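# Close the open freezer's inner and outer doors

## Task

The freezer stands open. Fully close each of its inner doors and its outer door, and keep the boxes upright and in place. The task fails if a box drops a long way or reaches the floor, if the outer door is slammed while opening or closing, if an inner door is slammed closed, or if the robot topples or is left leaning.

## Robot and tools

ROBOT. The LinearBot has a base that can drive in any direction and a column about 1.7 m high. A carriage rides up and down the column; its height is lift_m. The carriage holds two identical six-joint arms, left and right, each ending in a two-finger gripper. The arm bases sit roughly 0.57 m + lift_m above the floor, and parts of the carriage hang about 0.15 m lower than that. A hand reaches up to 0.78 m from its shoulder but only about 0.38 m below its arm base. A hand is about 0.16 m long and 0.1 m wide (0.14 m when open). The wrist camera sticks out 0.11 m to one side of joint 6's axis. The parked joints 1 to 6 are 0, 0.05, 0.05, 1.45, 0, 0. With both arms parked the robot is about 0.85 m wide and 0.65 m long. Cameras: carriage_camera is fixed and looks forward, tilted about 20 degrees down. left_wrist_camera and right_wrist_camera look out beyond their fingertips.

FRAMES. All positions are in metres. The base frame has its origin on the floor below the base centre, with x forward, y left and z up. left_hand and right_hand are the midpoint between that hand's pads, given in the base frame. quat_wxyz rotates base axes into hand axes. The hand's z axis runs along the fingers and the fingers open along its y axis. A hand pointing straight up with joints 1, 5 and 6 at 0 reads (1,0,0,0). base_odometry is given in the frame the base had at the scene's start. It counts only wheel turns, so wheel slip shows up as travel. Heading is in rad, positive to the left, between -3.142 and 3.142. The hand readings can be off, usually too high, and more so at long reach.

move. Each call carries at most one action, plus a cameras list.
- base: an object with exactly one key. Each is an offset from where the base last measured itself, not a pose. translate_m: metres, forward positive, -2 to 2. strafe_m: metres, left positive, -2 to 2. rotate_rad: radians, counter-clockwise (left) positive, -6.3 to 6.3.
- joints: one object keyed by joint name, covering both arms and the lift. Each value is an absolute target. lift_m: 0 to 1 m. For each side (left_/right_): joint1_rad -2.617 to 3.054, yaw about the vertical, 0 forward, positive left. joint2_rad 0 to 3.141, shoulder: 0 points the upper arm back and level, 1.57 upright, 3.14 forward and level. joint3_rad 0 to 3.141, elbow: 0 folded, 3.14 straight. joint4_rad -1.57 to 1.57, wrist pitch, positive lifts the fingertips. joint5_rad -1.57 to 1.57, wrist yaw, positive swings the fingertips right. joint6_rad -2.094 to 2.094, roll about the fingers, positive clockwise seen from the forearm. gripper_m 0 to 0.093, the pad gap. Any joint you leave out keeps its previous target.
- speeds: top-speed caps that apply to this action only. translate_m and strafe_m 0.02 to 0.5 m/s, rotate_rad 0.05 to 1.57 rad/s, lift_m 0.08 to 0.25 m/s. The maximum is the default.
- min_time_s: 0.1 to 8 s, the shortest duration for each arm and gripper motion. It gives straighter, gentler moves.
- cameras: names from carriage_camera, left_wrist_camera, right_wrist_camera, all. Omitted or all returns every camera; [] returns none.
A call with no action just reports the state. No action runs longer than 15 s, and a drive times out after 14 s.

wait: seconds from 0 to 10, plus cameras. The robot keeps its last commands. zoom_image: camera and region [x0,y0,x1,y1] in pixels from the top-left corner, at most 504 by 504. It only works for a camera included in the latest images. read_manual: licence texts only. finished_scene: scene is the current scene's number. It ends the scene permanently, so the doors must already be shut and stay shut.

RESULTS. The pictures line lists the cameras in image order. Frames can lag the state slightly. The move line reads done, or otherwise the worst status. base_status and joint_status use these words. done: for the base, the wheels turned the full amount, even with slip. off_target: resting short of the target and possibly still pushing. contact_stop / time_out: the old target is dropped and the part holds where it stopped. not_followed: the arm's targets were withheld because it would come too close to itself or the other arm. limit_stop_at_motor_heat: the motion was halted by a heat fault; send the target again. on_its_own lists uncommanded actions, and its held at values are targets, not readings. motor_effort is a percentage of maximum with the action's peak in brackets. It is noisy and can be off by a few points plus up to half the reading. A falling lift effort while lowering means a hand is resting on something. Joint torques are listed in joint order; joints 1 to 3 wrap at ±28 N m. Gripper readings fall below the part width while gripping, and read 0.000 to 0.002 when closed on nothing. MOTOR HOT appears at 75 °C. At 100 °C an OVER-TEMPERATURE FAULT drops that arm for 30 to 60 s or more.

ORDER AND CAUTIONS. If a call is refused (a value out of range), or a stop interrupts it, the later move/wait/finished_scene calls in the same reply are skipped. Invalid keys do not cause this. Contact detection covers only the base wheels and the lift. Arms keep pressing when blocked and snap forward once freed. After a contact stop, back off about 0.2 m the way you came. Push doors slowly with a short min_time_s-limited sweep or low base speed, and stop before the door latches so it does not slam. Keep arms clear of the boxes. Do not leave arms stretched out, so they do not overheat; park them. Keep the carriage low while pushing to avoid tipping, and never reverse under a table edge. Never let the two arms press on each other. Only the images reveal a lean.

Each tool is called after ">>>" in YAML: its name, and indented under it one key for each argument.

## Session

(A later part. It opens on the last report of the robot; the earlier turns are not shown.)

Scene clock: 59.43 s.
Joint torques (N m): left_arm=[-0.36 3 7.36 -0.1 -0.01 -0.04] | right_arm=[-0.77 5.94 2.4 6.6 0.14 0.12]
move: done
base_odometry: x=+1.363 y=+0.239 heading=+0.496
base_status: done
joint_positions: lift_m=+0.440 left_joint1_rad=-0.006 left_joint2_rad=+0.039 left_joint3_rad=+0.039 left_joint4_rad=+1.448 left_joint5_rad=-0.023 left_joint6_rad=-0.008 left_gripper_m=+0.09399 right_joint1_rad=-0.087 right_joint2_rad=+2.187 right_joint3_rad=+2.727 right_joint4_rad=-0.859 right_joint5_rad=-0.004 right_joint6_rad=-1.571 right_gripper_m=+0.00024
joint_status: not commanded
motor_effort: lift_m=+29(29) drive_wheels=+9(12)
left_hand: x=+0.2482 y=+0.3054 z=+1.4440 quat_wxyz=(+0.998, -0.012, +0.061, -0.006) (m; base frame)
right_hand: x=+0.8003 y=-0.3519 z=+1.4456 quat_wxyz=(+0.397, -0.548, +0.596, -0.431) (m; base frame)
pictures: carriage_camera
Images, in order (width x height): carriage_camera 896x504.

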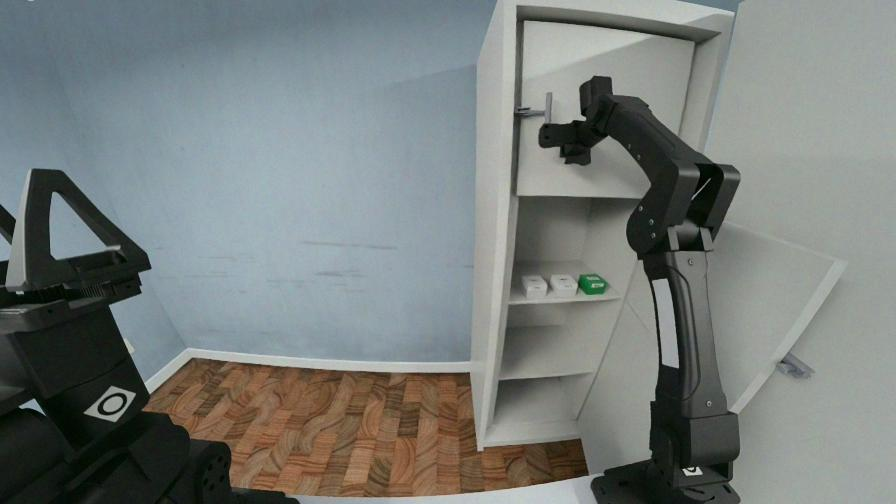

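>>> move:
  base: {"translate_m": -0.6}
  speeds: {"translate_m":0.25}
  cameras: []

>>> move:
  base: {"strafe_m": -0.34}
  joints: {"lift_m":0.03,"right_joint1_rad":0,"right_joint2_rad":1.57,"right_joint3_rad":1.57,"right_joint4_rad":0,"right_joint5_rad":0,"right_joint6_rad":-1.57}
  min_time_s: 2
  cameras: ["carriage_camera","right_wrist_camera"]

>>> move:
  base: {"translate_m": 0.15}
  speeds: {"translate_m":0.12}
  cameras: ["carriage_camera","right_wrist_camera"]

Scene clock: 65.67 s.
Joint torques (N m): left_arm=[-0.46 2.91 7.41 -0.1 0 -0.03] | right_arm=[-0.76 -13.63 7.42 1.87 0.29 0.13]
move: done
base_odometry: x=+0.835 y=-0.046 heading=+0.497
base_status: done
joint_positions: lift_m=+0.440 left_joint1_rad=-0.006 left_joint2_rad=+0.039 left_joint3_rad=+0.039 left_joint4_rad=+1.447 left_joint5_rad=-0.023 left_joint6_rad=-0.008 left_gripper_m=+0.09399 right_joint1_rad=-0.087 right_joint2_rad=+2.367 right_joint3_rad=+2.685 right_joint4_rad=-0.347 right_joint5_rad=-0.010 right_joint6_rad=-1.572 right_gripper_m=+0.00024
joint_status: not commanded
motor_effort: lift_m=+29(29) drive_wheels=-4(9)
left_hand: x=+0.2485 y=+0.3053 z=+1.4440 quat_wxyz=(+0.998, -0.012, +0.062, -0.006) (m; base frame)
right_hand: x=+0.8831 y=-0.3581 z=+1.4409 quat_wxyz=(+0.473, -0.487, +0.526, -0.512) (m; base frame)
pictures: none
No camera images: "cameras" was empty.

Scene clock: 68.37 s.
Joint torques (N m): left_arm=[-0.57 2.81 7.47 -0.09 0.01 -0.03] | right_arm=[-0.05 -9.87 7.49 2 0.21 0.11]
move: done
base_odometry: x=+0.996 y=-0.345 heading=+0.496
base_status: done
joint_positions: lift_m=+0.030 left_joint1_rad=-0.005 left_joint2_rad=+0.039 left_joint3_rad=+0.039 left_joint4_rad=+1.447 left_joint5_rad=-0.023 left_joint6_rad=-0.008 left_gripper_m=+0.09399 right_joint1_rad=-0.006 right_joint2_rad=+1.595 right_joint3_rad=+1.572 right_joint4_rad=-0.022 right_joint5_rad=-0.008 right_joint6_rad=-1.572 right_gripper_m=+0.00024
joint_status: all done
motor_effort: lift_m=+24(24) drive_wheels=-6(10)
left_hand: x=+0.2485 y=+0.3054 z=+1.0345 quat_wxyz=(+0.998, -0.012, +0.062, -0.006) (m; base frame)
right_hand: x=+0.7356 y=-0.3031 z=+1.0272 quat_wxyz=(+0.489, -0.512, +0.510, -0.488) (m; base frame)
pictures: carriage_camera, right_wrist_camera
Images, in order (width x height): carriage_camera 896x504, right_wrist_camera 896x504.

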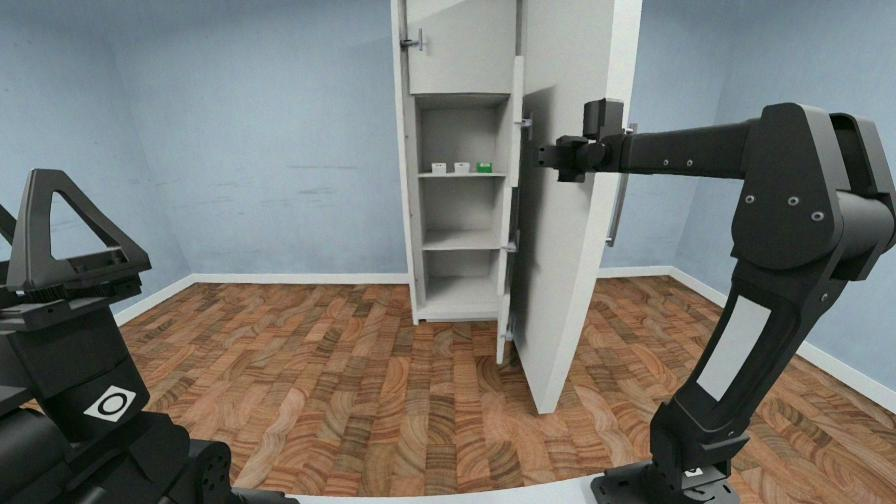

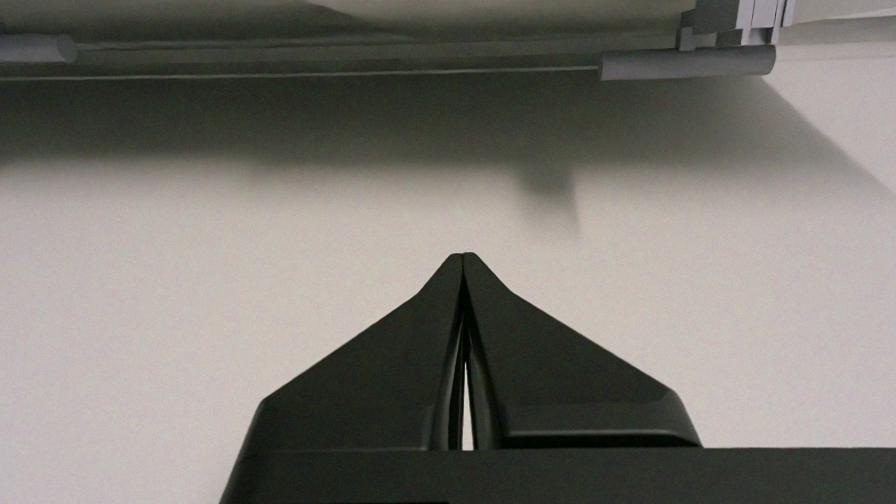

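Scene clock: 70.37 s.
Joint torques (N m): left_arm=[-0.39 2.92 7.36 -0.09 0 -0.03] | right_arm=[-0.13 -9.37 7.3 1.84 0.1 0.1]
move: done
base_odometry: x=+1.129 y=-0.274 heading=+0.495
base_status: done
joint_positions: lift_m=+0.030 left_joint1_rad=-0.005 left_joint2_rad=+0.039 left_joint3_rad=+0.039 left_joint4_rad=+1.447 left_joint5_rad=-0.023 left_joint6_rad=-0.008 left_gripper_m=+0.09399 right_joint1_rad=-0.005 right_joint2_rad=+1.593 right_joint3_rad=+1.572 right_joint4_rad=-0.017 right_joint5_rad=-0.008 right_joint6_rad=-1.572 right_gripper_m=+0.00024
joint_status: not commanded
motor_effort: lift_m=+24(24) drive_wheels=-6(10)
left_hand: x=+0.2485 y=+0.3054 z=+1.0345 quat_wxyz=(+0.998, -0.012, +0.062, -0.006) (m; base frame)
right_hand: x=+0.7348 y=-0.3029 z=+1.0296 quat_wxyz=(+0.491, -0.510, +0.509, -0.490) (m; base frame)
pictures: carriage_camera, right_wrist_camera
Images, in order (width x height): carriage_camera 896x504, right_wrist_camera 896x504.

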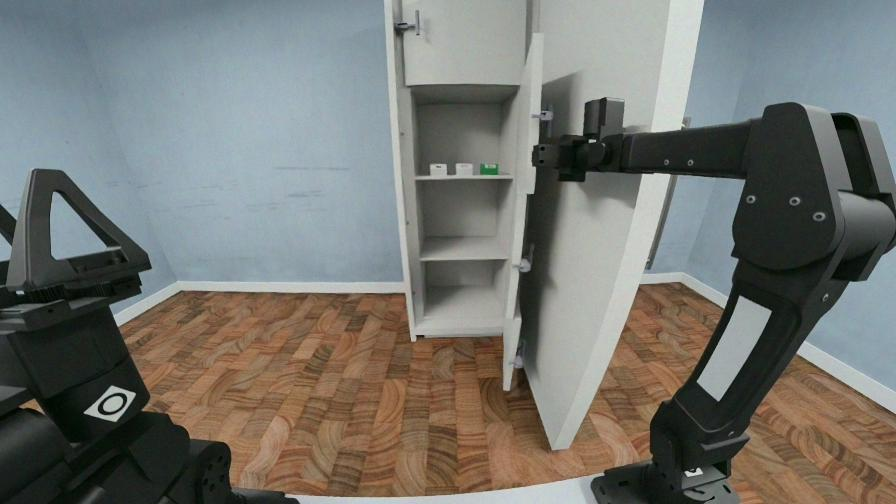

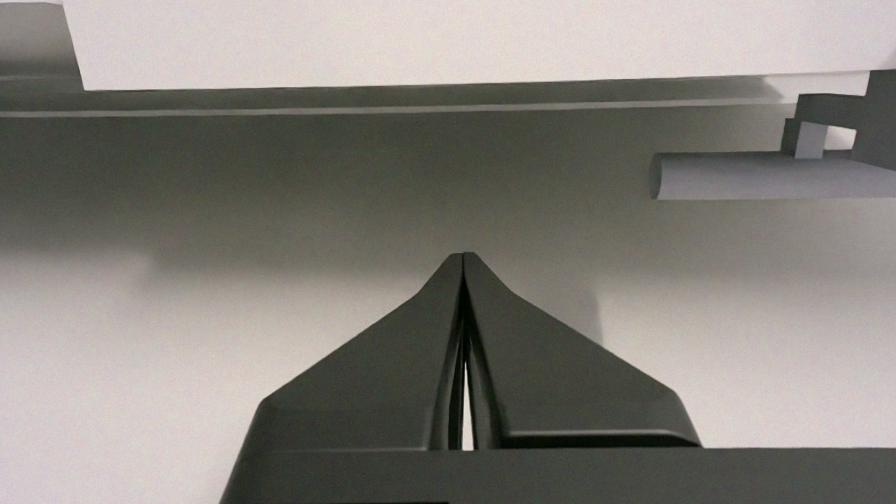

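>>> move:
  base: {"translate_m": 0.13}
  speeds: {"translate_m":0.1}
  cameras: ["right_wrist_camera"]

>>> move:
  base: {"strafe_m": 0.09}
  speeds: {"strafe_m":0.08}
  cameras: ["right_wrist_camera"]

>>> move:
  base: {"translate_m": 0.05}
  speeds: {"translate_m":0.08}
  cameras: ["carriage_camera","right_wrist_camera"]

Scene clock: 74.43 s.
Joint torques (N m): left_arm=[-0.46 2.8 7.45 -0.1 0 -0.02] | right_arm=[-0.46 -9.29 7.83 1.9 0.21 0.1]
move: done
base_odometry: x=+1.243 y=-0.213 heading=+0.495
base_status: done
joint_positions: lift_m=+0.030 left_joint1_rad=-0.005 left_joint2_rad=+0.039 left_joint3_rad=+0.039 left_joint4_rad=+1.447 left_joint5_rad=-0.023 left_joint6_rad=-0.008 left_gripper_m=+0.09399 right_joint1_rad=+0.001 right_joint2_rad=+1.591 right_joint3_rad=+1.572 right_joint4_rad=-0.017 right_joint5_rad=-0.010 right_joint6_rad=-1.572 right_gripper_m=+0.00024
joint_status: not commanded
motor_effort: lift_m=+24(24) drive_wheels=-7(10)
left_hand: x=+0.2484 y=+0.3054 z=+1.0345 quat_wxyz=(+0.998, -0.012, +0.061, -0.006) (m; base frame)
right_hand: x=+0.7342 y=-0.2995 z=+1.0308 quat_wxyz=(+0.494, -0.512, +0.506, -0.489) (m; base frame)
pictures: right_wrist_camera
Images, in order (width x height): right_wrist_camera 896x504.

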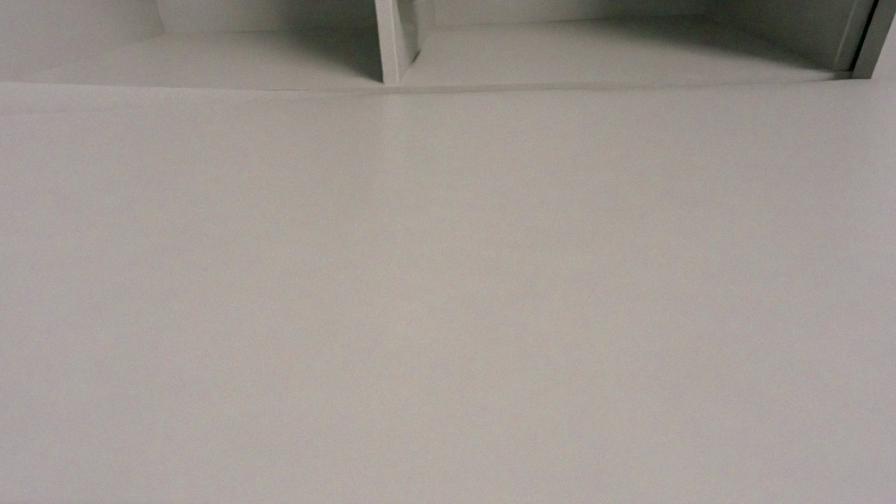

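Scene clock: 76.23 s.
Joint torques (N m): left_arm=[-0.44 2.92 7.36 -0.1 0 -0.03] | right_arm=[-0.68 -9.32 7.61 1.91 0.14 0.13]
move: done
base_odometry: x=+1.201 y=-0.133 heading=+0.494
base_status: done
joint_positions: lift_m=+0.030 left_joint1_rad=-0.005 left_joint2_rad=+0.039 left_joint3_rad=+0.039 left_joint4_rad=+1.447 left_joint5_rad=-0.023 left_joint6_rad=-0.008 left_gripper_m=+0.09399 right_joint1_rad=+0.000 right_joint2_rad=+1.591 right_joint3_rad=+1.572 right_joint4_rad=-0.017 right_joint5_rad=-0.003 right_joint6_rad=-1.572 right_gripper_m=+0.00024
joint_status: not commanded
motor_effort: lift_m=+24(24) drive_wheels=-4(8)
left_hand: x=+0.2484 y=+0.3054 z=+1.0345 quat_wxyz=(+0.998, -0.012, +0.061, -0.006) (m; base frame)
right_hand: x=+0.7342 y=-0.3011 z=+1.0308 quat_wxyz=(+0.492, -0.510, +0.508, -0.490) (m; base frame)
pictures: right_wrist_camera
Images, in order (width x height): right_wrist_camera 896x504.

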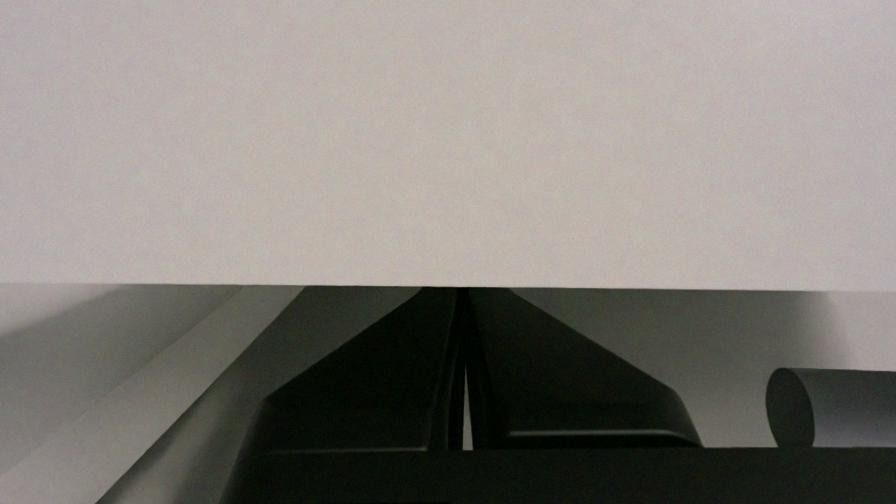

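Scene clock: 77.47 s.
Joint torques (N m): left_arm=[-0.46 2.91 7.43 -0.1 -0.01 -0.02] | right_arm=[-1.21 -8.38 7.68 1.98 0.48 0.08]
move: done
base_odometry: x=+1.245 y=-0.109 heading=+0.495
base_status: done
joint_positions: lift_m=+0.030 left_joint1_rad=-0.005 left_joint2_rad=+0.039 left_joint3_rad=+0.039 left_joint4_rad=+1.447 left_joint5_rad=-0.023 left_joint6_rad=-0.008 left_gripper_m=+0.09399 right_joint1_rad=+0.014 right_joint2_rad=+1.581 right_joint3_rad=+1.571 right_joint4_rad=-0.017 right_joint5_rad=-0.037 right_joint6_rad=-1.573 right_gripper_m=+0.00024
joint_status: not commanded
motor_effort: lift_m=+24(24) drive_wheels=+2(9)
left_hand: x=+0.2484 y=+0.3054 z=+1.0345 quat_wxyz=(+0.998, -0.012, +0.061, -0.006) (m; base frame)
right_hand: x=+0.7309 y=-0.2883 z=+1.0349 quat_wxyz=(+0.505, -0.520, +0.493, -0.481) (m; base frame)
pictures: carriage_camera, right_wrist_camera
Images, in order (width x height): carriage_camera 896x504, right_wrist_camera 896x504.

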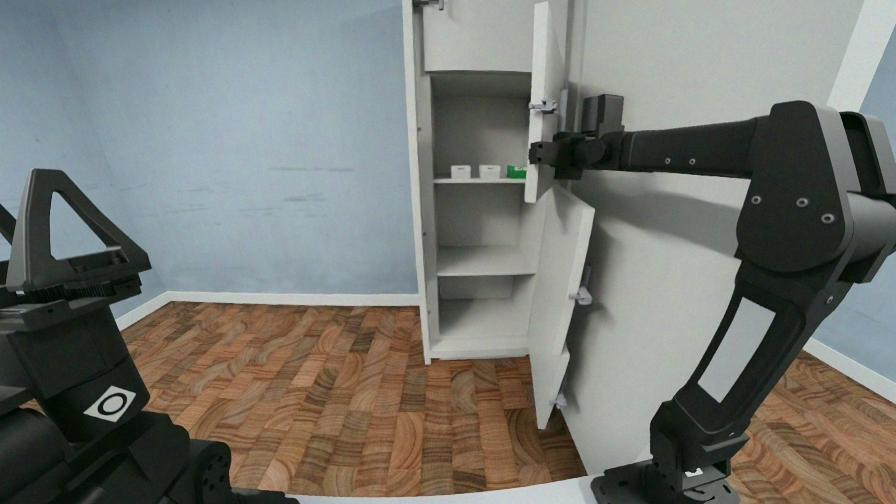

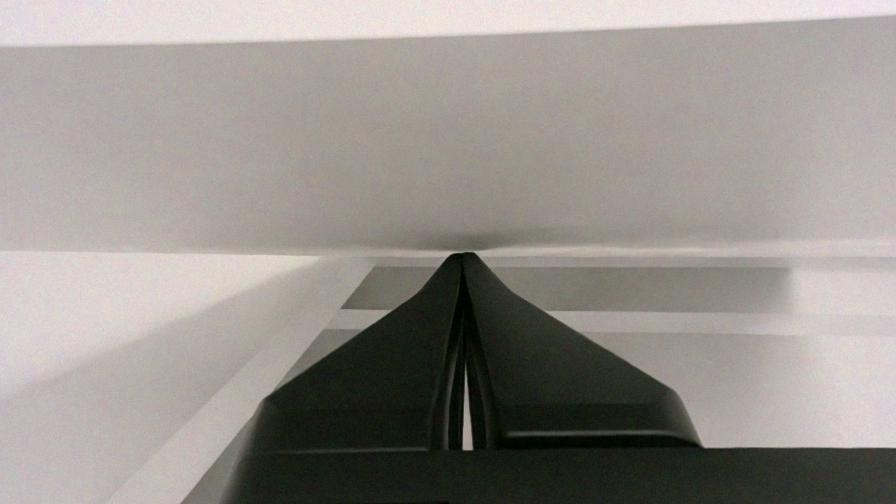

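>>> move:
  base: {"strafe_m": 0.11}
  speeds: {"strafe_m":0.08}
  cameras: []

>>> move:
  base: {"translate_m": 0.09}
  speeds: {"translate_m":0.08}
  cameras: ["right_wrist_camera"]

>>> move:
  base: {"strafe_m": 0.1}
  speeds: {"strafe_m":0.08}
  cameras: []

>>> move:
  base: {"translate_m": 0.07}
  speeds: {"translate_m":0.08}
  cameras: ["right_wrist_camera"]

>>> move:
  base: {"strafe_m": 0.05}
  speeds: {"strafe_m":0.08}
  cameras: ["carriage_camera","right_wrist_camera"]

Scene clock: 82.00 s.
Joint torques (N m): left_arm=[-0.46 2.86 7.43 -0.1 0 -0.05] | right_arm=[-0.72 -8.21 7.5 1.89 0.13 0.12]
move: done
base_odometry: x=+1.193 y=-0.013 heading=+0.495
base_status: done
joint_positions: lift_m=+0.030 left_joint1_rad=-0.006 left_joint2_rad=+0.039 left_joint3_rad=+0.039 left_joint4_rad=+1.447 left_joint5_rad=-0.023 left_joint6_rad=-0.008 left_gripper_m=+0.09399 right_joint1_rad=+0.001 right_joint2_rad=+1.581 right_joint3_rad=+1.571 right_joint4_rad=-0.017 right_joint5_rad=-0.005 right_joint6_rad=-1.573 right_gripper_m=+0.00024
joint_status: not commanded
motor_effort: lift_m=+24(24) drive_wheels=-4(8)
left_hand: x=+0.2484 y=+0.3054 z=+1.0345 quat_wxyz=(+0.998, -0.012, +0.061, -0.006) (m; base frame)
right_hand: x=+0.7312 y=-0.3002 z=+1.0351 quat_wxyz=(+0.494, -0.509, +0.504, -0.492) (m; base frame)
pictures: none
No camera images: "cameras" was empty.

Scene clock: 83.83 s.
Joint torques (N m): left_arm=[-0.4 2.91 7.47 -0.11 0 -0.03] | right_arm=[-0.69 -8.46 7.65 1.89 0.14 0.1]
move: done
base_odometry: x=+1.272 y=+0.031 heading=+0.495
base_status: done
joint_positions: lift_m=+0.030 left_joint1_rad=-0.006 left_joint2_rad=+0.039 left_joint3_rad=+0.039 left_joint4_rad=+1.447 left_joint5_rad=-0.023 left_joint6_rad=-0.008 left_gripper_m=+0.09399 right_joint1_rad=+0.001 right_joint2_rad=+1.581 right_joint3_rad=+1.571 right_joint4_rad=-0.014 right_joint5_rad=-0.003 right_joint6_rad=-1.573 right_gripper_m=+0.00024
joint_status: not commanded
motor_effort: lift_m=+24(24) drive_wheels=+1(10)
left_hand: x=+0.2484 y=+0.3054 z=+1.0345 quat_wxyz=(+0.998, -0.012, +0.061, -0.006) (m; base frame)
right_hand: x=+0.7312 y=-0.3005 z=+1.0357 quat_wxyz=(+0.494, -0.508, +0.504, -0.493) (m; base frame)
pictures: right_wrist_camera
Images, in order (width x height): right_wrist_camera 896x504.

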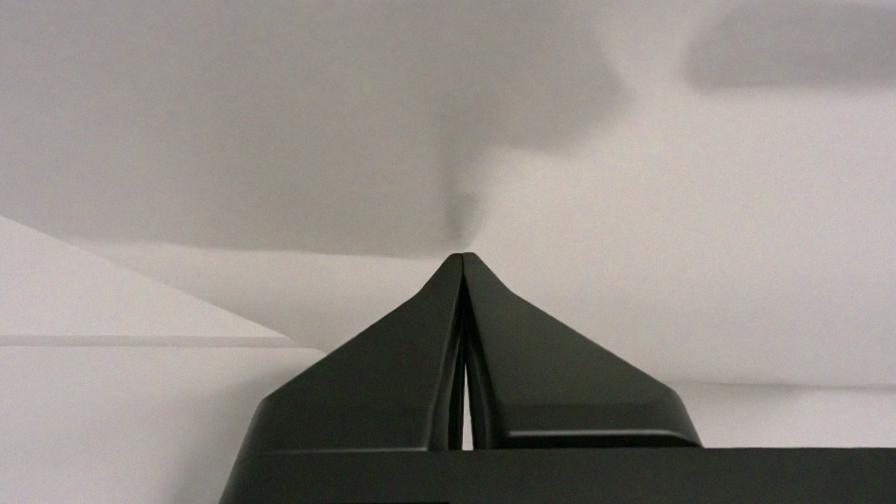

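Scene clock: 85.77 s.
Joint torques (N m): left_arm=[-0.35 2.89 7.43 -0.09 -0.01 -0.04] | right_arm=[-0.42 -8.53 7.77 1.84 0.13 0.11]
move: done
base_odometry: x=+1.224 y=+0.119 heading=+0.495
base_status: done
joint_positions: lift_m=+0.030 left_joint1_rad=-0.006 left_joint2_rad=+0.039 left_joint3_rad=+0.039 left_joint4_rad=+1.447 left_joint5_rad=-0.023 left_joint6_rad=-0.008 left_gripper_m=+0.09399 right_joint1_rad=-0.001 right_joint2_rad=+1.581 right_joint3_rad=+1.571 right_joint4_rad=-0.014 right_joint5_rad=+0.001 right_joint6_rad=-1.573 right_gripper_m=+0.00024
joint_status: not commanded
motor_effort: lift_m=+24(24) drive_wheels=-4(7)
left_hand: x=+0.2484 y=+0.3054 z=+1.0345 quat_wxyz=(+0.998, -0.012, +0.061, -0.006) (m; base frame)
right_hand: x=+0.7312 y=-0.3025 z=+1.0357 quat_wxyz=(+0.493, -0.506, +0.506, -0.495) (m; base frame)
pictures: none
No camera images: "cameras" was empty.

Scene clock: 87.33 s.
Joint torques (N m): left_arm=[-0.36 2.85 7.43 -0.12 -0.01 -0.04] | right_arm=[-0.28 -8.4 7.68 1.84 0.04 0.1]
move: done
base_odometry: x=+1.286 y=+0.152 heading=+0.495
base_status: done
joint_positions: lift_m=+0.030 left_joint1_rad=-0.006 left_joint2_rad=+0.039 left_joint3_rad=+0.039 left_joint4_rad=+1.447 left_joint5_rad=-0.023 left_joint6_rad=-0.008 left_gripper_m=+0.09399 right_joint1_rad=-0.001 right_joint2_rad=+1.581 right_joint3_rad=+1.571 right_joint4_rad=-0.013 right_joint5_rad=+0.001 right_joint6_rad=-1.573 right_gripper_m=+0.00024
joint_status: not commanded
motor_effort: lift_m=+24(24) drive_wheels=+1(10)
left_hand: x=+0.2484 y=+0.3054 z=+1.0345 quat_wxyz=(+0.998, -0.012, +0.061, -0.006) (m; base frame)
right_hand: x=+0.7312 y=-0.3025 z=+1.0360 quat_wxyz=(+0.493, -0.506, +0.506, -0.495) (m; base frame)
pictures: right_wrist_camera
Images, in order (width x height): right_wrist_camera 896x504.

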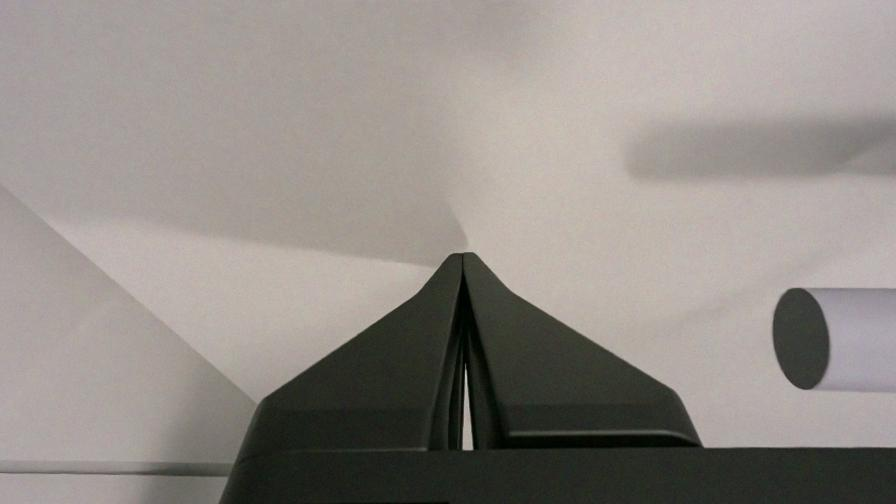

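Scene clock: 88.63 s.
Joint torques (N m): left_arm=[-0.4 2.84 7.5 -0.1 0 -0.03] | right_arm=[-0.28 -8.38 7.69 1.93 0.09 0.12]
move: done
base_odometry: x=+1.262 y=+0.196 heading=+0.495
base_status: done
joint_positions: lift_m=+0.030 left_joint1_rad=-0.006 left_joint2_rad=+0.039 left_joint3_rad=+0.039 left_joint4_rad=+1.447 left_joint5_rad=-0.023 left_joint6_rad=-0.008 left_gripper_m=+0.09399 right_joint1_rad=-0.001 right_joint2_rad=+1.581 right_joint3_rad=+1.571 right_joint4_rad=-0.013 right_joint5_rad=+0.002 right_joint6_rad=-1.573 right_gripper_m=+0.00024
joint_status: not commanded
motor_effort: lift_m=+24(24) drive_wheels=+0(8)
left_hand: x=+0.2484 y=+0.3053 z=+1.0345 quat_wxyz=(+0.998, -0.012, +0.061, -0.006) (m; base frame)
right_hand: x=+0.7312 y=-0.3026 z=+1.0360 quat_wxyz=(+0.493, -0.506, +0.506, -0.496) (m; base frame)
pictures: carriage_camera, right_wrist_camera
Images, in order (width x height): carriage_camera 896x504, right_wrist_camera 896x504.

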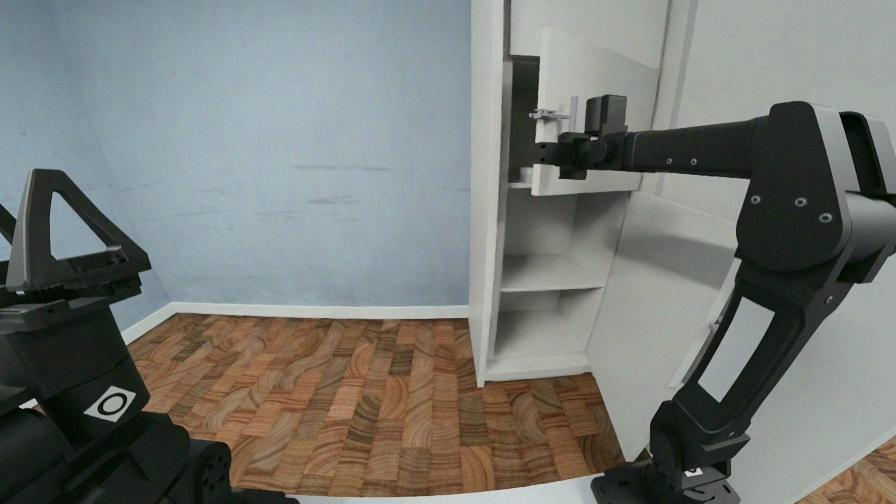

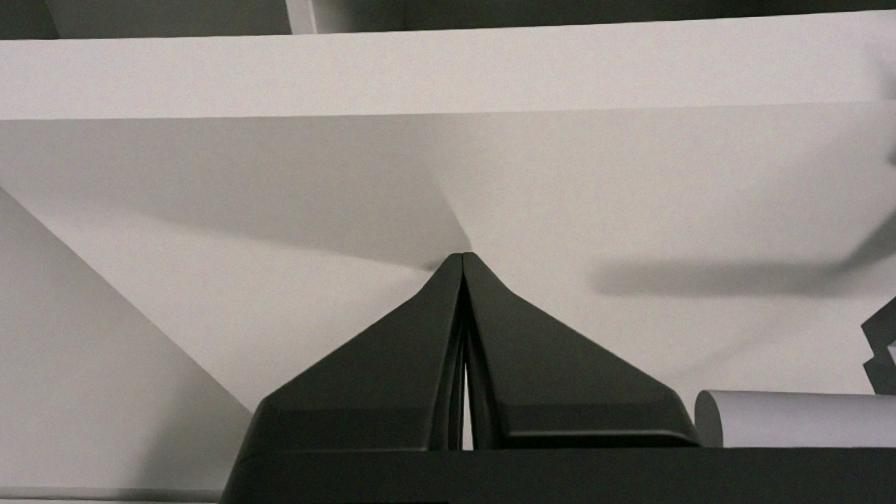

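>>> move:
  joints: {"right_joint1_rad":-0.07,"right_joint2_rad":2.094,"right_joint3_rad":2.251,"right_joint4_rad":-0.157}
  min_time_s: 3
  cameras: []

>>> move:
  joints: {"right_joint1_rad":-0.09,"right_joint2_rad":2.356,"right_joint3_rad":2.69,"right_joint4_rad":-0.33}
  min_time_s: 3
  cameras: []

>>> move:
  base: {"translate_m": 0.11}
  speeds: {"translate_m":0.04}
  cameras: ["carriage_camera"]

>>> move:
  base: {"translate_m": -0.6}
  speeds: {"translate_m":0.25}
  cameras: ["carriage_camera"]

>>> move:
  base: {"strafe_m": -0.34}
  joints: {"lift_m":0.0,"right_joint1_rad":0,"right_joint2_rad":2.356,"right_joint3_rad":0.995,"right_joint4_rad":1.361,"right_joint5_rad":0,"right_joint6_rad":-1.57}
  min_time_s: 2
  cameras: ["carriage_camera","right_wrist_camera"]

Scene clock: 95.70 s.
Joint torques (N m): left_arm=[-0.39 2.85 7.42 -0.11 0.01 -0.04] | right_arm=[-0.96 -10.59 10.48 1.7 0.03 0.05]
move: done
base_odometry: x=+1.262 y=+0.196 heading=+0.495
base_status: not commanded
joint_positions: lift_m=+0.030 left_joint1_rad=-0.006 left_joint2_rad=+0.039 left_joint3_rad=+0.039 left_joint4_rad=+1.447 left_joint5_rad=-0.023 left_joint6_rad=-0.008 left_gripper_m=+0.09399 right_joint1_rad=-0.064 right_joint2_rad=+2.085 right_joint3_rad=+2.222 right_joint4_rad=-0.151 right_joint5_rad=+0.002 right_joint6_rad=-1.573 right_gripper_m=+0.00024
joint_status: all done
motor_effort: lift_m=+24(24) drive_wheels=+0(0)
left_hand: x=+0.2484 y=+0.3053 z=+1.0345 quat_wxyz=(+0.998, -0.012, +0.061, -0.006) (m; base frame)
right_hand: x=+0.8460 y=-0.3422 z=+1.0395 quat_wxyz=(+0.479, -0.487, +0.519, -0.513) (m; base frame)
pictures: none
No camera images: "cameras" was empty.

Scene clock: 99.00 s.
Joint torques (N m): left_arm=[-0.36 2.88 7.42 -0.09 0.01 -0.04] | right_arm=[-0.9 -11.49 9.55 1.67 0.12 0.14]
move: done
base_odometry: x=+1.262 y=+0.196 heading=+0.495
base_status: not commanded
joint_positions: lift_m=+0.030 left_joint1_rad=-0.006 left_joint2_rad=+0.039 left_joint3_rad=+0.039 left_joint4_rad=+1.447 left_joint5_rad=-0.023 left_joint6_rad=-0.008 left_gripper_m=+0.09399 right_joint1_rad=-0.084 right_joint2_rad=+2.346 right_joint3_rad=+2.663 right_joint4_rad=-0.323 right_joint5_rad=+0.002 right_joint6_rad=-1.573 right_gripper_m=+0.00024
joint_status: all done
motor_effort: lift_m=+24(24) drive_wheels=+0(0)
left_hand: x=+0.2484 y=+0.3053 z=+1.0345 quat_wxyz=(+0.998, -0.012, +0.061, -0.006) (m; base frame)
right_hand: x=+0.8794 y=-0.3576 z=+1.0410 quat_wxyz=(+0.476, -0.480, +0.522, -0.520) (m; base frame)
pictures: none
No camera images: "cameras" was empty.

Scene clock: 102.27 s.
Joint torques (N m): left_arm=[-0.34 2.82 7.41 -0.1 -0.02 -0.02] | right_arm=[-0.46 5.23 2.81 6.65 0.06 0.09]
move: done
base_odometry: x=+1.359 y=+0.249 heading=+0.495
base_status: done
joint_positions: lift_m=+0.030 left_joint1_rad=-0.006 left_joint2_rad=+0.039 left_joint3_rad=+0.039 left_joint4_rad=+1.447 left_joint5_rad=-0.023 left_joint6_rad=-0.008 left_gripper_m=+0.09399 right_joint1_rad=-0.091 right_joint2_rad=+2.191 right_joint3_rad=+2.724 right_joint4_rad=-0.859 right_joint5_rad=+0.001 right_joint6_rad=-1.573 right_gripper_m=+0.00023
joint_status: not commanded
motor_effort: lift_m=+24(24) drive_wheels=+8(11)
left_hand: x=+0.2484 y=+0.3053 z=+1.0345 quat_wxyz=(+0.998, -0.012, +0.061, -0.006) (m; base frame)
right_hand: x=+0.8015 y=-0.3554 z=+1.0327 quat_wxyz=(+0.392, -0.548, +0.600, -0.432) (m; base frame)
pictures: carriage_camera
Images, in order (width x height): carriage_camera 896x504.

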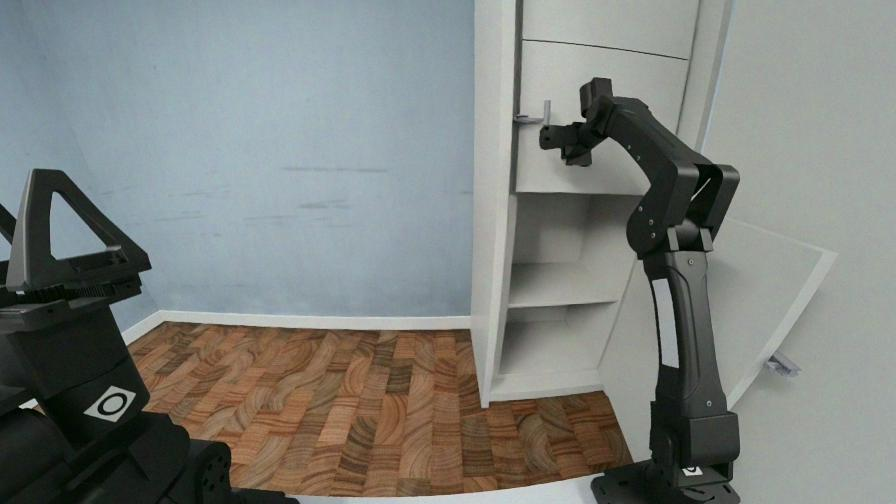

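Scene clock: 106.03 s.
Joint torques (N m): left_arm=[-0.32 2.93 7.47 -0.1 -0.01 -0.03] | right_arm=[-0.75 -13.52 7.34 1.94 0.19 0.09]
move: done
base_odometry: x=+0.831 y=-0.036 heading=+0.495
base_status: done
joint_positions: lift_m=+0.030 left_joint1_rad=-0.006 left_joint2_rad=+0.039 left_joint3_rad=+0.039 left_joint4_rad=+1.447 left_joint5_rad=-0.023 left_joint6_rad=-0.008 left_gripper_m=+0.09399 right_joint1_rad=-0.090 right_joint2_rad=+2.366 right_joint3_rad=+2.685 right_joint4_rad=-0.348 right_joint5_rad=-0.007 right_joint6_rad=-1.573 right_gripper_m=+0.00022
joint_status: not commanded
motor_effort: lift_m=+24(24) drive_wheels=-3(10)
left_hand: x=+0.2485 y=+0.3053 z=+1.0345 quat_wxyz=(+0.998, -0.012, +0.062, -0.006) (m; base frame)
right_hand: x=+0.8826 y=-0.3603 z=+1.0320 quat_wxyz=(+0.471, -0.486, +0.527, -0.513) (m; base frame)
pictures: carriage_camera
Images, in order (width x height): carriage_camera 896x504.

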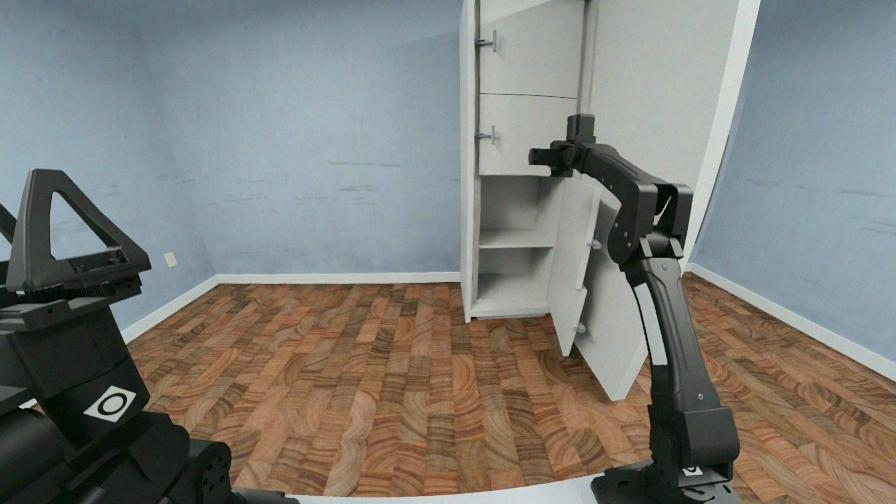

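Scene clock: 108.73 s.
Joint torques (N m): left_arm=[-0.35 2.92 7.49 -0.09 -0.01 -0.03] | right_arm=[-0.08 -11.55 4.31 1.95 0.21 0.11]
move: done
base_odometry: x=+0.992 y=-0.335 heading=+0.494
base_status: done
joint_positions: lift_m=+0.000 left_joint1_rad=-0.005 left_joint2_rad=+0.039 left_joint3_rad=+0.039 left_joint4_rad=+1.447 left_joint5_rad=-0.023 left_joint6_rad=-0.008 left_gripper_m=+0.09399 right_joint1_rad=-0.006 right_joint2_rad=+2.366 right_joint3_rad=+0.999 right_joint4_rad=+1.338 right_joint5_rad=-0.006 right_joint6_rad=-1.573 right_gripper_m=+0.00022
joint_status: all done
motor_effort: lift_m=+24(26) drive_wheels=-6(10)
left_hand: x=+0.2485 y=+0.3053 z=+1.0046 quat_wxyz=(+0.998, -0.011, +0.062, -0.006) (m; base frame)
right_hand: x=+0.7798 y=-0.3037 z=+0.6402 quat_wxyz=(+0.492, -0.508, +0.507, -0.493) (m; base frame)
pictures: carriage_camera, right_wrist_camera
Images, in order (width x height): carriage_camera 896x504, right_wrist_camera 896x504.

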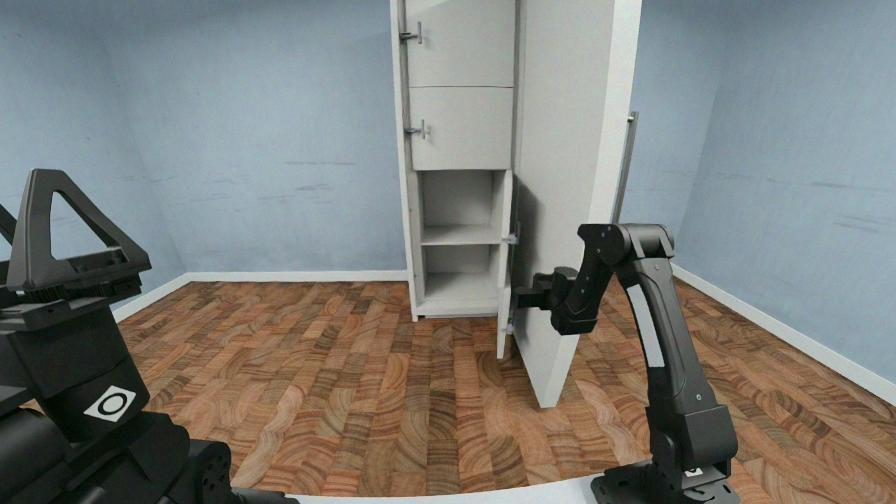

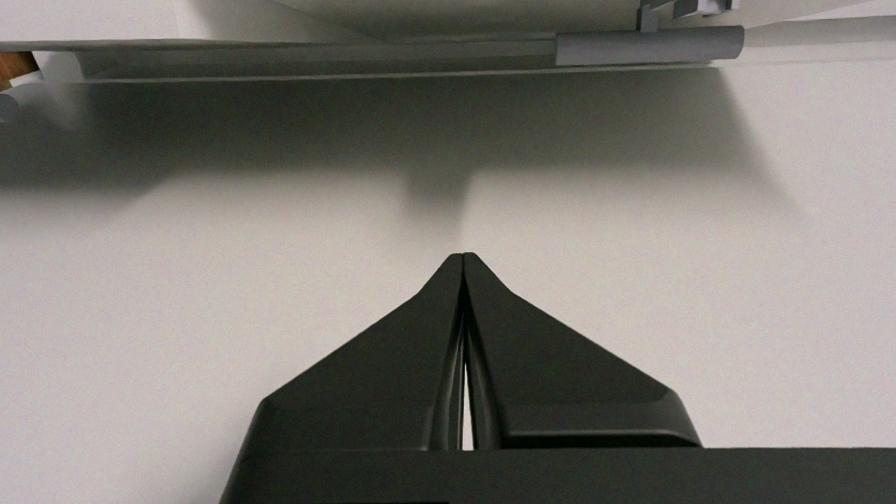

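>>> move:
  base: {"translate_m": 0.24}
  speeds: {"translate_m":0.12}
  cameras: ["right_wrist_camera"]

>>> move:
  base: {"strafe_m": 0.1}
  speeds: {"strafe_m":0.08}
  cameras: ["right_wrist_camera"]

>>> move:
  base: {"translate_m": 0.07}
  speeds: {"translate_m":0.08}
  cameras: ["carriage_camera","right_wrist_camera"]

Scene clock: 113.30 s.
Joint torques (N m): left_arm=[-0.43 2.85 7.6 -0.11 -0.01 -0.03] | right_arm=[0.01 -11.41 4.46 1.95 0.16 0.09]
move: done
base_odometry: x=+1.203 y=-0.222 heading=+0.494
base_status: done
joint_positions: lift_m=+0.000 left_joint1_rad=-0.005 left_joint2_rad=+0.039 left_joint3_rad=+0.039 left_joint4_rad=+1.447 left_joint5_rad=-0.023 left_joint6_rad=-0.008 left_gripper_m=+0.09399 right_joint1_rad=-0.005 right_joint2_rad=+2.366 right_joint3_rad=+0.998 right_joint4_rad=+1.342 right_joint5_rad=-0.006 right_joint6_rad=-1.573 right_gripper_m=+0.00022
joint_status: not commanded
motor_effort: lift_m=+24(24) drive_wheels=-7(11)
left_hand: x=+0.2485 y=+0.3053 z=+1.0046 quat_wxyz=(+0.998, -0.011, +0.062, -0.006) (m; base frame)
right_hand: x=+0.7796 y=-0.3035 z=+0.6408 quat_wxyz=(+0.493, -0.507, +0.506, -0.494) (m; base frame)
pictures: right_wrist_camera
Images, in order (width x height): right_wrist_camera 896x504.

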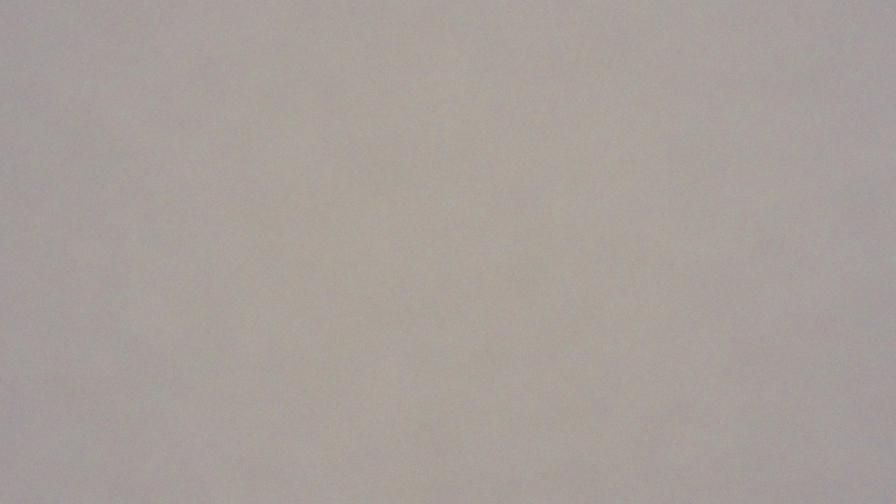

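Scene clock: 115.47 s.
Joint torques (N m): left_arm=[-0.43 2.86 7.49 -0.09 -0.01 -0.02] | right_arm=[-0.55 -11.45 4.46 1.96 0.18 0.1]
move: done
base_odometry: x=+1.156 y=-0.134 heading=+0.493
base_status: done
joint_positions: lift_m=+0.000 left_joint1_rad=-0.006 left_joint2_rad=+0.039 left_joint3_rad=+0.039 left_joint4_rad=+1.447 left_joint5_rad=-0.023 left_joint6_rad=-0.008 left_gripper_m=+0.09399 right_joint1_rad=-0.001 right_joint2_rad=+2.366 right_joint3_rad=+0.998 right_joint4_rad=+1.343 right_joint5_rad=-0.002 right_joint6_rad=-1.573 right_gripper_m=+0.00022
joint_status: not commanded
motor_effort: lift_m=+24(24) drive_wheels=-4(8)
left_hand: x=+0.2485 y=+0.3053 z=+1.0046 quat_wxyz=(+0.998, -0.011, +0.062, -0.006) (m; base frame)
right_hand: x=+0.7796 y=-0.3021 z=+0.6411 quat_wxyz=(+0.493, -0.507, +0.505, -0.494) (m; base frame)
pictures: right_wrist_camera
Images, in order (width x height): right_wrist_camera 896x504.

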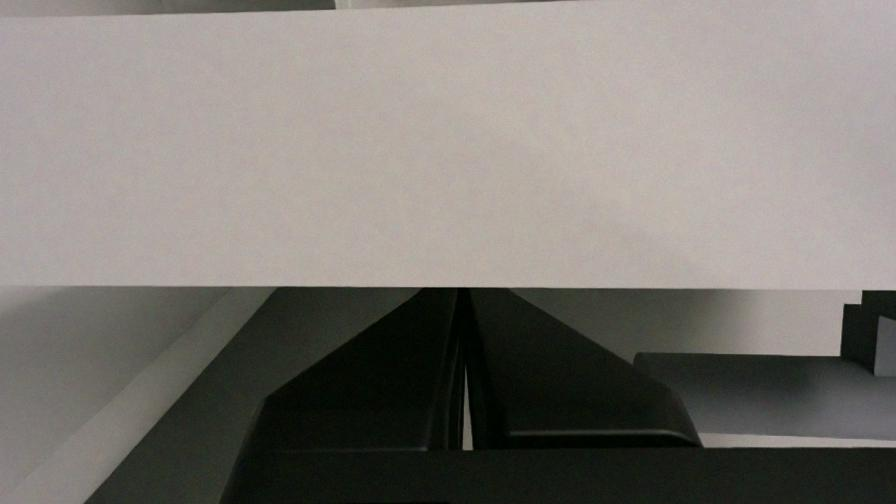

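Scene clock: 116.93 s.
Joint torques (N m): left_arm=[-0.4 2.88 7.41 -0.08 0 -0.04] | right_arm=[-2.8 -11.26 7.58 1.42 0.14 0.89]
move: done
base_odometry: x=+1.218 y=-0.100 heading=+0.494
base_status: done
joint_positions: lift_m=+0.000 left_joint1_rad=-0.006 left_joint2_rad=+0.039 left_joint3_rad=+0.039 left_joint4_rad=+1.447 left_joint5_rad=-0.023 left_joint6_rad=-0.008 left_gripper_m=+0.09399 right_joint1_rad=+0.030 right_joint2_rad=+2.366 right_joint3_rad=+0.963 right_joint4_rad=+1.396 right_joint5_rad=-0.003 right_joint6_rad=-1.637 right_gripper_m=+0.00022
joint_status: not commanded
motor_effort: lift_m=+24(24) drive_wheels=+3(4)
left_hand: x=+0.2485 y=+0.3053 z=+1.0046 quat_wxyz=(+0.998, -0.011, +0.062, -0.006) (m; base frame)
right_hand: x=+0.7714 y=-0.2842 z=+0.6420 quat_wxyz=(+0.490, -0.526, +0.476, -0.506) (m; base frame)
pictures: carriage_camera, right_wrist_camera
Images, in order (width x height): carriage_camera 896x504, right_wrist_camera 896x504.

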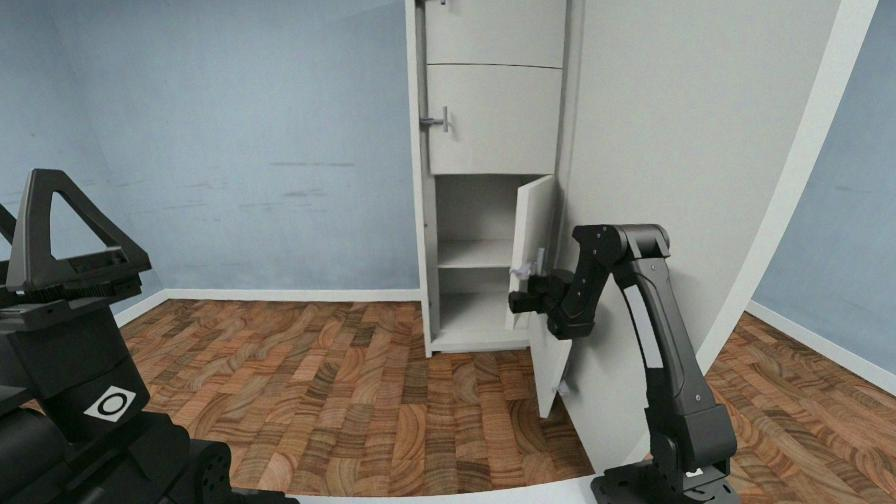

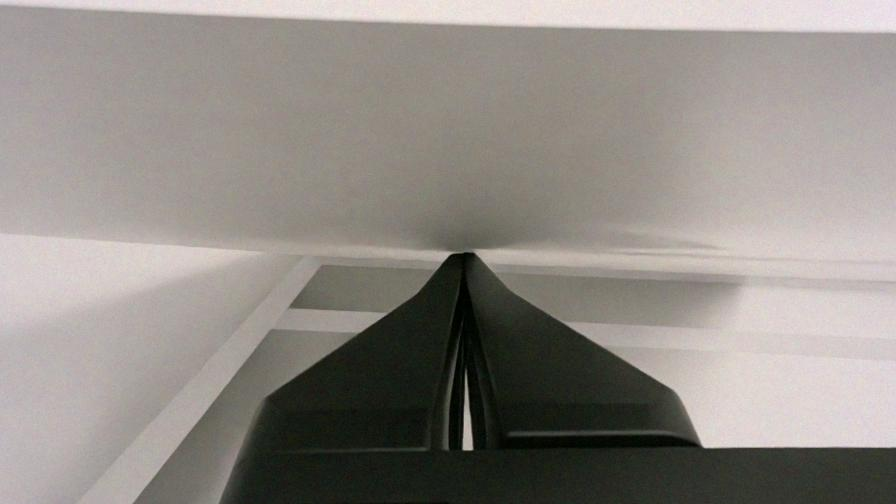

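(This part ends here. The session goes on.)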